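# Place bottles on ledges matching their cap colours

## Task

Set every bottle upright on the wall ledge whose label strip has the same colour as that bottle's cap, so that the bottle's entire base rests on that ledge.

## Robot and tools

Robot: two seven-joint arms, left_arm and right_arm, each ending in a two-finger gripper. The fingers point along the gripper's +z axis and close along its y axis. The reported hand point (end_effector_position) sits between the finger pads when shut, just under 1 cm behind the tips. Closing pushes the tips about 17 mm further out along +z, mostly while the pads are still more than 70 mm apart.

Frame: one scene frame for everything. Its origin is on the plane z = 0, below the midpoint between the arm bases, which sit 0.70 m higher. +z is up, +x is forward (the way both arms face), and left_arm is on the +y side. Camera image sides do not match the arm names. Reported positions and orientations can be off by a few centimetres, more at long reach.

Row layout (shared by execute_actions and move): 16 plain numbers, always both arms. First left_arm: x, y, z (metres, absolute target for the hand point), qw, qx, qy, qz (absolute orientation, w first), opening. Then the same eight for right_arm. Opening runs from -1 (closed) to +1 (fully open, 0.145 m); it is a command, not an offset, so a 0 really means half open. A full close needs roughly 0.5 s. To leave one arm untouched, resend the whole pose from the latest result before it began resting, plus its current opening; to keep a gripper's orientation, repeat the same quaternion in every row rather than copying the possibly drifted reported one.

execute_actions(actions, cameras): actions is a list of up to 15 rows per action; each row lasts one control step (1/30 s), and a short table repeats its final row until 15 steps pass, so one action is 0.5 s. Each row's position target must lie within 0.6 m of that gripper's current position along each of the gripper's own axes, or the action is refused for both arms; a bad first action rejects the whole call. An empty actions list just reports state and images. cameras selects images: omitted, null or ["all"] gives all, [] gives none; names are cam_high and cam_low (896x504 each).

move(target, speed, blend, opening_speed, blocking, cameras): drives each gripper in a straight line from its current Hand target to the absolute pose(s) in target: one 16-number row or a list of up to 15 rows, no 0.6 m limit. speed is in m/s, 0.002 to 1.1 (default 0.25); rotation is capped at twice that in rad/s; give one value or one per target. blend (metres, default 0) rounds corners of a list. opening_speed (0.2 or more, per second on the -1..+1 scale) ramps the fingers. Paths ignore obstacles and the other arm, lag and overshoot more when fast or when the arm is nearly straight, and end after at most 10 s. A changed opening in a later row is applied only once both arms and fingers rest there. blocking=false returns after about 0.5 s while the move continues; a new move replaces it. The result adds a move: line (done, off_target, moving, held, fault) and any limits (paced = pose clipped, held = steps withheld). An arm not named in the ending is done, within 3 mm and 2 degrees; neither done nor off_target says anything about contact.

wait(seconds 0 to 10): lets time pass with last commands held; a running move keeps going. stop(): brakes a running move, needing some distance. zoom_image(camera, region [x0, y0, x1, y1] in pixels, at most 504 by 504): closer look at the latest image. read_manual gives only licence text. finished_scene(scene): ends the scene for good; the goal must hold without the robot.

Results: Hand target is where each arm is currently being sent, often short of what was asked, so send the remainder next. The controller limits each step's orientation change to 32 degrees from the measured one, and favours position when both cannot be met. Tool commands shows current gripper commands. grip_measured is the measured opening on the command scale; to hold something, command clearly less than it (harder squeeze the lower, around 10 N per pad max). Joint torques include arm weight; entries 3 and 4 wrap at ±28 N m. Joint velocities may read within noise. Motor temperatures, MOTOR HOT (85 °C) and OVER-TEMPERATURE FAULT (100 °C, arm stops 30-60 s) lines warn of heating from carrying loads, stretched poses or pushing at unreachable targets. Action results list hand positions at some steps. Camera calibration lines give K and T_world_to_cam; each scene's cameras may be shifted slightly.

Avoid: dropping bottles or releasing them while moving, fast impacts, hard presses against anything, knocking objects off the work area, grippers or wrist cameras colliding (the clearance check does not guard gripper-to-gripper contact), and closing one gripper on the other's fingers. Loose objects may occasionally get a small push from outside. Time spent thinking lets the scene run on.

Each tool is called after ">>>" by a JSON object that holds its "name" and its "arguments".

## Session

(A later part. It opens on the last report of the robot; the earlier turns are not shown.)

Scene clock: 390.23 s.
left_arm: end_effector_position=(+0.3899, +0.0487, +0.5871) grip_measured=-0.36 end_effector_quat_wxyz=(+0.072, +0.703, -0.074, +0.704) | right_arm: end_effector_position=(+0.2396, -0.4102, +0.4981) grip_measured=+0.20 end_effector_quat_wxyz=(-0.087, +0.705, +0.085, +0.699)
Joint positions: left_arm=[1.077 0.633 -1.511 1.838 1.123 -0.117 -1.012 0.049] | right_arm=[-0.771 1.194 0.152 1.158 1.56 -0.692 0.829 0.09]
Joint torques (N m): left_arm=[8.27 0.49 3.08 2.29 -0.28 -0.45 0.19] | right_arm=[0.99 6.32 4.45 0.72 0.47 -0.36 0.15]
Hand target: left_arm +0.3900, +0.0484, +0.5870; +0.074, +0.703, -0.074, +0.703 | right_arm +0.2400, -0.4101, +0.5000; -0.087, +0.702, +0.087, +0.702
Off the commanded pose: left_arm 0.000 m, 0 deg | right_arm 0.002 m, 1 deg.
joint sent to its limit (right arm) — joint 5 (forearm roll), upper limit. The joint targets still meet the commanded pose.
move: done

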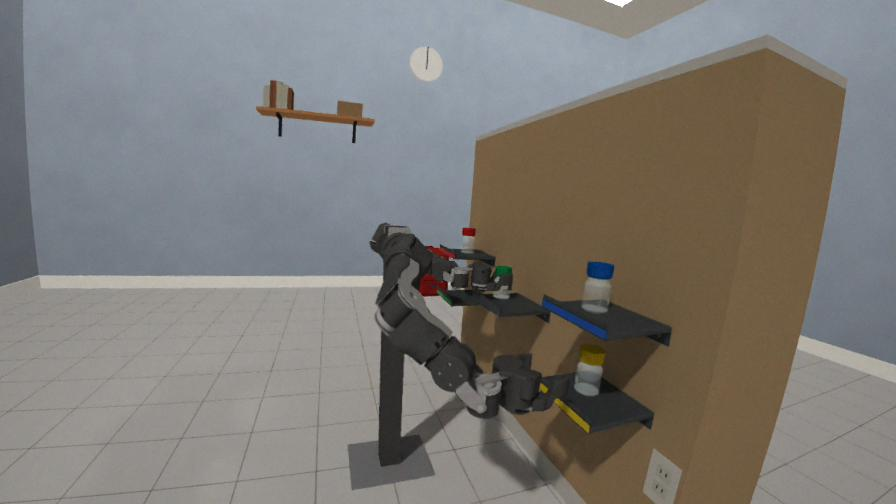

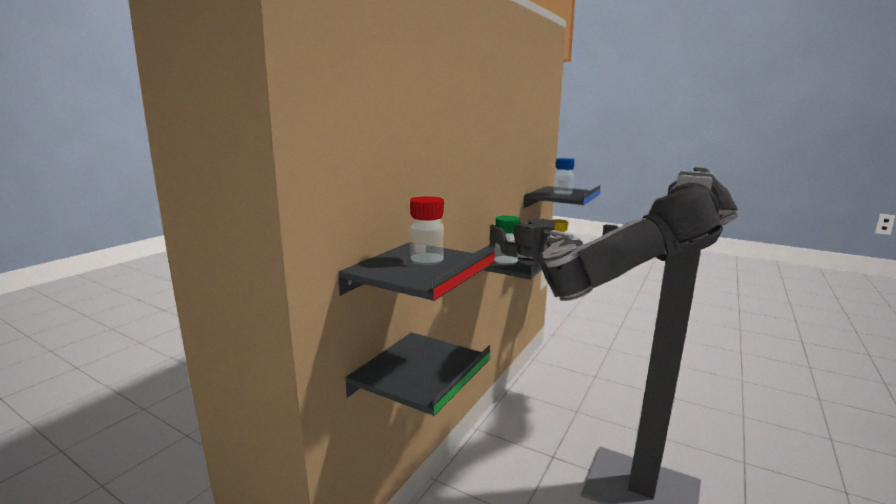

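>>> {"name": "move", "arguments": {"target": [[0.388, 0.049, 0.63, 0.074, 0.7032, -0.074, 0.7032, -0.65, 0.24, -0.41, 0.50, -0.087, 0.7017, 0.087, 0.7017, 0.2],[0.36, 0.195, 0.63, 0.087, 0.7017, -0.087, 0.7017, -0.65, 0.24, -0.41, 0.50, -0.087, 0.7017, 0.087, 0.7017, 0.2],[0.36, 0.20, 0.53, 0.087, 0.7017, -0.087, 0.7017, -0.65, 0.24, -0.41, 0.50, -0.087, 0.7017, 0.087, 0.7017, 0.2],[0.38, 0.30, 0.53, 0.087, 0.7017, -0.087, 0.7017, -0.65, 0.24, -0.41, 0.50, -0.087, 0.7017, 0.087, 0.7017, 0.2],[0.385, 0.385, 0.52, 0.087, 0.7017, -0.087, 0.7017, -0.65, 0.24, -0.41, 0.50, -0.087, 0.7017, 0.087, 0.7017, 0.2]], "speed": [0.1, 0.2, 0.2, 0.2, 0.2]}}

>>> {"name": "zoom_image", "arguments": {"camera": "cam_low", "region": [340, 220, 560, 420]}}

Scene clock: 403.93 s.
left_arm: end_effector_position=(+0.3848, +0.3864, +0.5194) grip_measured=-0.36 end_effector_quat_wxyz=(+0.085, +0.704, -0.087, +0.700) | right_arm: end_effector_position=(+0.2396, -0.4102, +0.4981) grip_measured=+0.20 end_effector_quat_wxyz=(-0.087, +0.705, +0.085, +0.699)
Joint positions: left_arm=[0.658 1.169 -1.126 0.871 1.584 -0.521 0.621 0.049] | right_arm=[-0.771 1.194 0.152 1.158 1.56 -0.692 0.829 0.09]
Joint torques (N m): left_arm=[6 6.29 3.08 0.62 0.48 -0.61 0.2] | right_arm=[1.07 6.32 4.36 0.69 0.46 -0.31 0.17]
Hand target: left_arm +0.3850, +0.3851, +0.5201; +0.087, +0.702, -0.087, +0.702 | right_arm +0.2400, -0.4101, +0.5000; -0.087, +0.702, +0.087, +0.702
Off the commanded pose: left_arm 0.002 m, 0 deg | right_arm 0.002 m, 1 deg.
joint sent to its limit (left arm) — joint 5 (forearm roll), upper limit. The joint targets still meet the commanded pose.
joint sent to its limit (right arm) — joint 5 (forearm roll), upper limit. The joint targets still meet the commanded pose.
move: done

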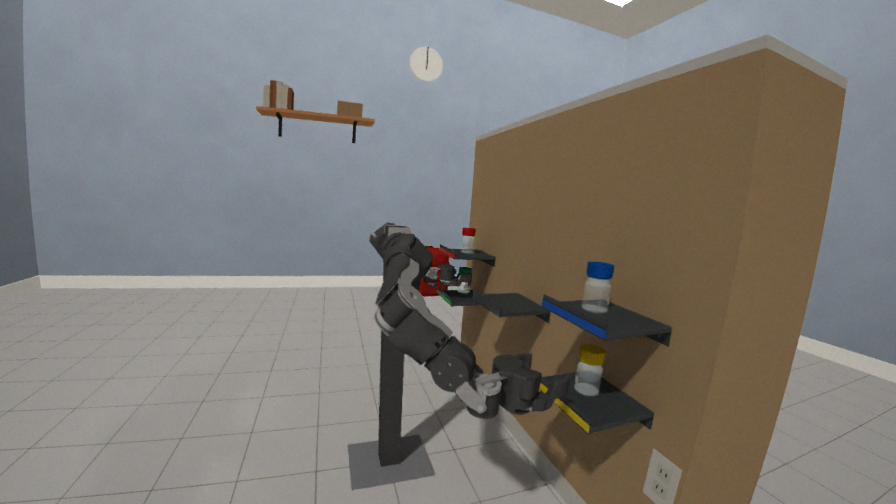

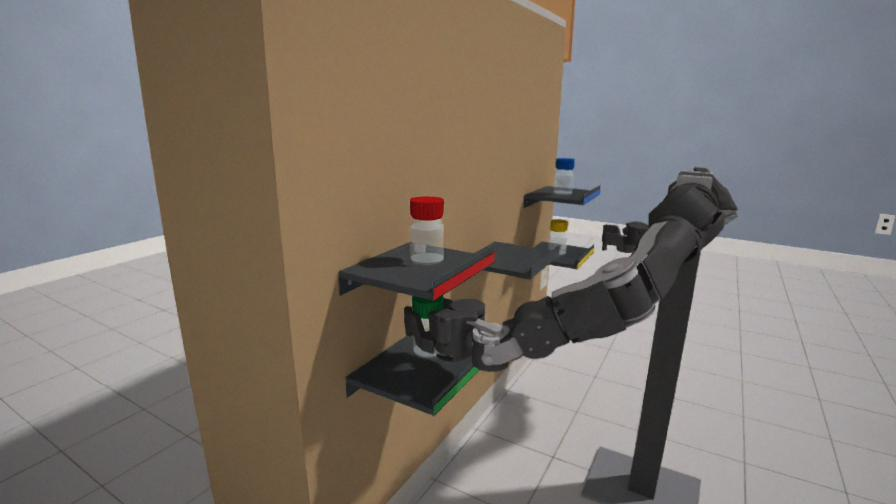

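Scaled by 2.291 from the camera's 896x504 image, which has a finer 1280x720 frame.

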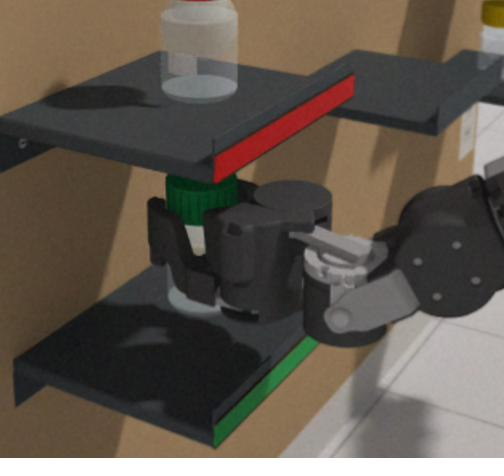

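>>> {"name": "move", "arguments": {"target": [0.385, 0.385, 0.504, 0.087, 0.7017, -0.087, 0.7017, -0.65, 0.24, -0.41, 0.50, -0.087, 0.7017, 0.087, 0.7017, 0.2], "speed": 0.1, "cameras": []}}

>>> {"name": "move", "arguments": {"target": [0.385, 0.385, 0.500, 0.087, 0.7017, -0.087, 0.7017, -0.65, 0.24, -0.41, 0.50, -0.087, 0.7017, 0.087, 0.7017, 0.2], "speed": 0.05, "cameras": []}}

>>> {"name": "move", "arguments": {"target": [0.385, 0.385, 0.497, 0.087, 0.7017, -0.087, 0.7017, -0.65, 0.24, -0.41, 0.50, -0.087, 0.7017, 0.087, 0.7017, 0.2], "speed": 0.05, "cameras": ["cam_low"]}}

>>> {"name": "zoom_image", "arguments": {"camera": "cam_low", "region": [340, 220, 560, 420]}}

Scene clock: 415.60 s.
left_arm: end_effector_position=(+0.3845, +0.3863, +0.5026) grip_measured=-0.36 end_effector_quat_wxyz=(+0.085, +0.706, -0.086, +0.698) | right_arm: end_effector_position=(+0.2396, -0.4102, +0.4981) grip_measured=+0.20 end_effector_quat_wxyz=(-0.087, +0.705, +0.085, +0.699)
Joint positions: left_arm=[0.637 1.11 -1.115 0.789 1.584 -0.544 0.66 0.049] | right_arm=[-0.771 1.194 0.152 1.158 1.56 -0.692 0.829 0.09]
Joint torques (N m): left_arm=[6.26 5.97 2.97 0.31 0.49 -0.75 0.23] | right_arm=[0.94 6.4 4.49 0.69 0.43 -0.34 0.15]
Hand target: left_arm +0.3850, +0.3850, +0.5040; +0.087, +0.702, -0.087, +0.702 | right_arm +0.2400, -0.4101, +0.5000; -0.087, +0.702, +0.087, +0.702
Off the commanded pose: left_arm 0.002 m, 1 deg | right_arm 0.002 m, 1 deg.
joint sent to its limit (left arm) — joint 5 (forearm roll), upper limit. The joint targets still meet the commanded pose.
joint sent to its limit (right arm) — joint 5 (forearm roll), upper limit. The joint targets still meet the commanded pose.
move: done
No camera images: "cameras" was empty.

Scene clock: 416.30 s.
left_arm: end_effector_position=(+0.3846, +0.3867, +0.4993) grip_measured=-0.36 end_effector_quat_wxyz=(+0.085, +0.706, -0.086, +0.698) | right_arm: end_effector_position=(+0.2396, -0.4102, +0.4981) grip_measured=+0.20 end_effector_quat_wxyz=(-0.087, +0.705, +0.085, +0.699)
Joint positions: left_arm=[0.634 1.095 -1.112 0.766 1.584 -0.55 0.671 0.049] | right_arm=[-0.771 1.194 0.152 1.158 1.56 -0.692 0.829 0.09]
Joint torques (N m): left_arm=[6 5.71 2.95 0.28 0.49 -0.74 0.23] | right_arm=[1.04 6.4 4.51 0.65 0.45 -0.35 0.17]
Hand target: left_arm +0.3850, +0.3850, +0.5000; +0.087, +0.702, -0.087, +0.702 | right_arm +0.2400, -0.4101, +0.5000; -0.087, +0.702, +0.087, +0.702
Off the commanded pose: left_arm 0.002 m, 1 deg | right_arm 0.002 m, 1 deg.
joint sent to its limit (left arm) — joint 5 (forearm roll), upper limit. The joint targets still meet the commanded pose.
joint sent to its limit (right arm) — joint 5 (forearm roll), upper limit. The joint targets still meet the commanded pose.
move: done
No camera images: "cameras" was empty.

Scene clock: 417.00 s.
left_arm: end_effector_position=(+0.3848, +0.3872, +0.4979) grip_measured=-0.36 end_effector_quat_wxyz=(+0.084, +0.704, -0.087, +0.700) | right_arm: end_effector_position=(+0.2396, -0.4102, +0.4981) grip_measured=+0.20 end_effector_quat_wxyz=(-0.087, +0.705, +0.085, +0.699)
Joint positions: left_arm=[0.632 1.083 -1.108 0.748 1.584 -0.559 0.68 0.049] | right_arm=[-0.771 1.194 0.152 1.158 1.56 -0.692 0.829 0.09]
Joint torques (N m): left_arm=[5.71 5.53 2.69 0.23 0.49 -0.61 0.22] | right_arm=[0.91 6.26 4.45 0.68 0.45 -0.35 0.16]
Hand target: left_arm +0.3850, +0.3852, +0.4970; +0.087, +0.702, -0.087, +0.702 | right_arm +0.2400, -0.4101, +0.5000; -0.087, +0.702, +0.087, +0.702
Off the commanded pose: left_arm 0.002 m, 0 deg | right_arm 0.002 m, 1 deg.
joint sent to its limit (left arm) — joint 5 (forearm roll), upper limit. The joint targets still meet the commanded pose.
joint sent to its limit (right arm) — joint 5 (forearm roll), upper limit. The joint targets still meet the commanded pose.
move: done
Images, in order (width x height): cam_low 896x504.

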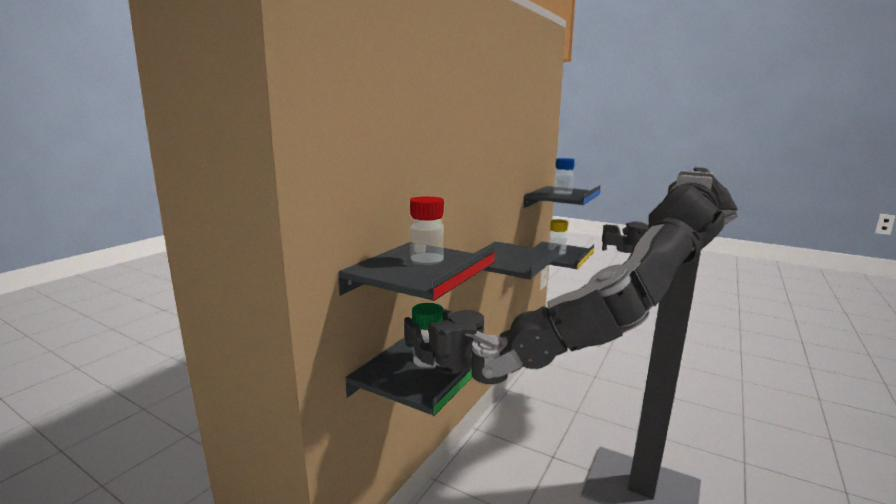

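Scaled by 2.291 from the camera's 896x504 image, which has a finer 1280x720 frame.

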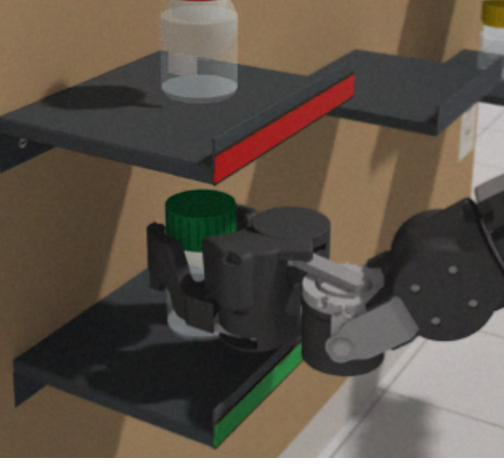

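>>> {"name": "move", "arguments": {"target": [0.385, 0.3855, 0.498, 0.087, 0.7017, -0.087, 0.7017, 0.2, 0.24, -0.41, 0.50, -0.087, 0.7017, 0.087, 0.7017, 0.2], "speed": 0.1, "opening_speed": 1.0, "cameras": []}}

>>> {"name": "move", "arguments": {"target": [0.29, 0.4085, 0.507, 0.087, 0.7017, -0.087, 0.7017, 0.2, 0.24, -0.41, 0.50, -0.087, 0.7017, 0.087, 0.7017, 0.2], "speed": 0.15}}

>>> {"name": "zoom_image", "arguments": {"camera": "cam_low", "region": [340, 180, 620, 420]}}

>>> {"name": "zoom_image", "arguments": {"camera": "cam_high", "region": [520, 240, 680, 430]}}

Scene clock: 431.50 s.
left_arm: end_effector_position=(+0.3850, +0.3874, +0.4987) grip_measured=+0.20 end_effector_quat_wxyz=(+0.084, +0.702, -0.086, +0.701) | right_arm: end_effector_position=(+0.2396, -0.4102, +0.4981) grip_measured=+0.20 end_effector_quat_wxyz=(-0.087, +0.705, +0.085, +0.699)
Joint positions: left_arm=[0.632 1.083 -1.106 0.748 1.585 -0.559 0.681 0.09] | right_arm=[-0.771 1.194 0.152 1.158 1.56 -0.692 0.829 0.09]
Joint torques (N m): left_arm=[5.97 6.11 2.45 0.59 0.44 -0.51 0.22] | right_arm=[1.15 6.37 4.46 0.64 0.48 -0.36 0.14]
Hand target: left_arm +0.3850, +0.3856, +0.4980; +0.087, +0.702, -0.087, +0.702 | right_arm +0.2400, -0.4101, +0.5000; -0.087, +0.702, +0.087, +0.702
Off the commanded pose: left_arm 0.002 m, 0 deg | right_arm 0.002 m, 1 deg.
joint sent to its limit (left arm) — joint 5 (forearm roll), upper limit. The joint targets still meet the commanded pose.
joint sent to its limit (right arm) — joint 5 (forearm roll), upper limit. The joint targets still meet the commanded pose.
move: done
No camera images: "cameras" was empty.

Scene clock: 432.53 s.
left_arm: end_effector_position=(+0.2903, +0.4092, +0.5073) grip_measured=+0.20 end_effector_quat_wxyz=(+0.085, +0.702, -0.086, +0.702) | right_arm: end_effector_position=(+0.2396, -0.4102, +0.4981) grip_measured=+0.20 end_effector_quat_wxyz=(-0.087, +0.705, +0.085, +0.699)
Joint positions: left_arm=[-0.313 1.281 -0.262 1.076 1.587 -0.642 0.751 0.09] | right_arm=[-0.771 1.194 0.152 1.158 1.56 -0.692 0.829 0.09]
Joint torques (N m): left_arm=[2.91 8.35 2.62 0.53 0.41 -0.44 0.22] | right_arm=[0.96 6.34 4.45 0.65 0.47 -0.35 0.15]
Hand target: left_arm +0.2900, +0.4085, +0.5070; +0.087, +0.702, -0.087, +0.702 | right_arm +0.2400, -0.4101, +0.5000; -0.087, +0.702, +0.087, +0.702
Off the commanded pose: left_arm 0.001 m, 0 deg | right_arm 0.002 m, 1 deg.
joint read past its limit (left arm) — joint 5 (forearm roll), upper limit.
joint sent to its limit (left arm) — joint 5 (forearm roll), upper limit. The joint targets still meet the commanded pose.
joint sent to its limit (right arm) — joint 5 (forearm roll), upper limit. The joint targets still meet the commanded pose.
move: done

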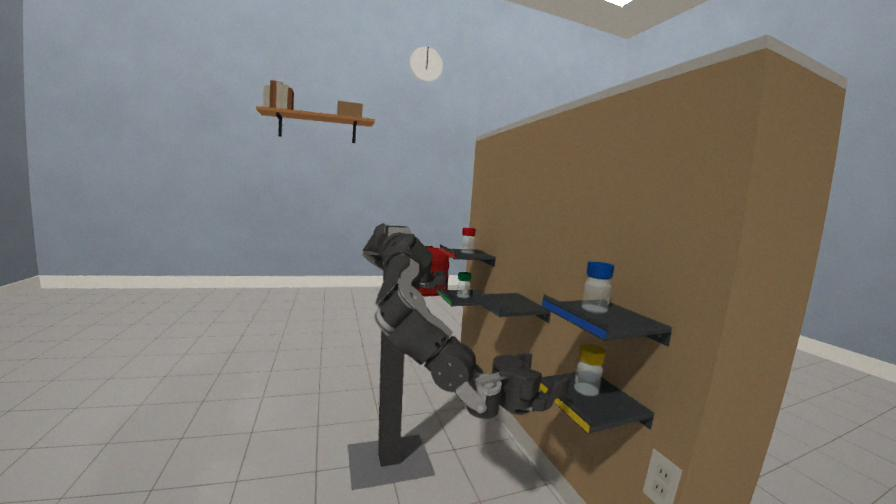

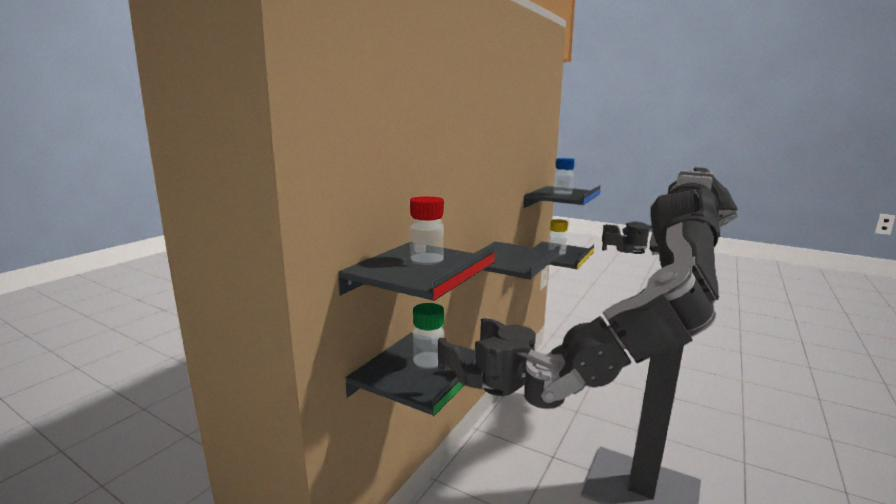

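Scaled by 1.800 from the camera's 896x504 image, which has a finer 1280x720 frame.

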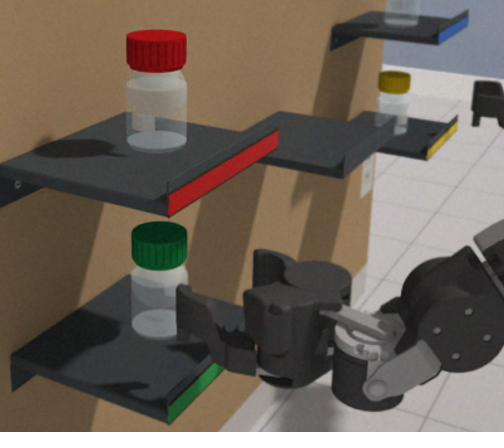

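Scaled by 2.653 from the camera's 896x504 image, which has a finer 1280x720 frame.

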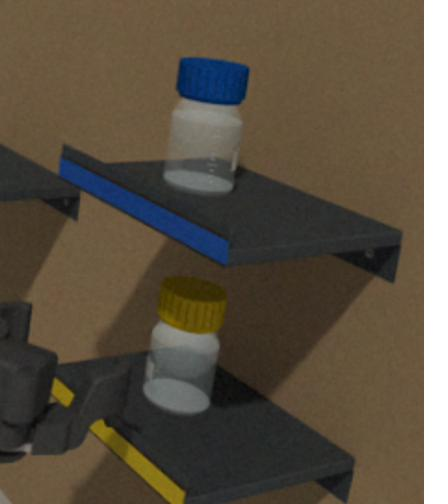

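>>> {"name": "finished_scene", "arguments": {"scene": 2}}

The scene is finished: the task was done.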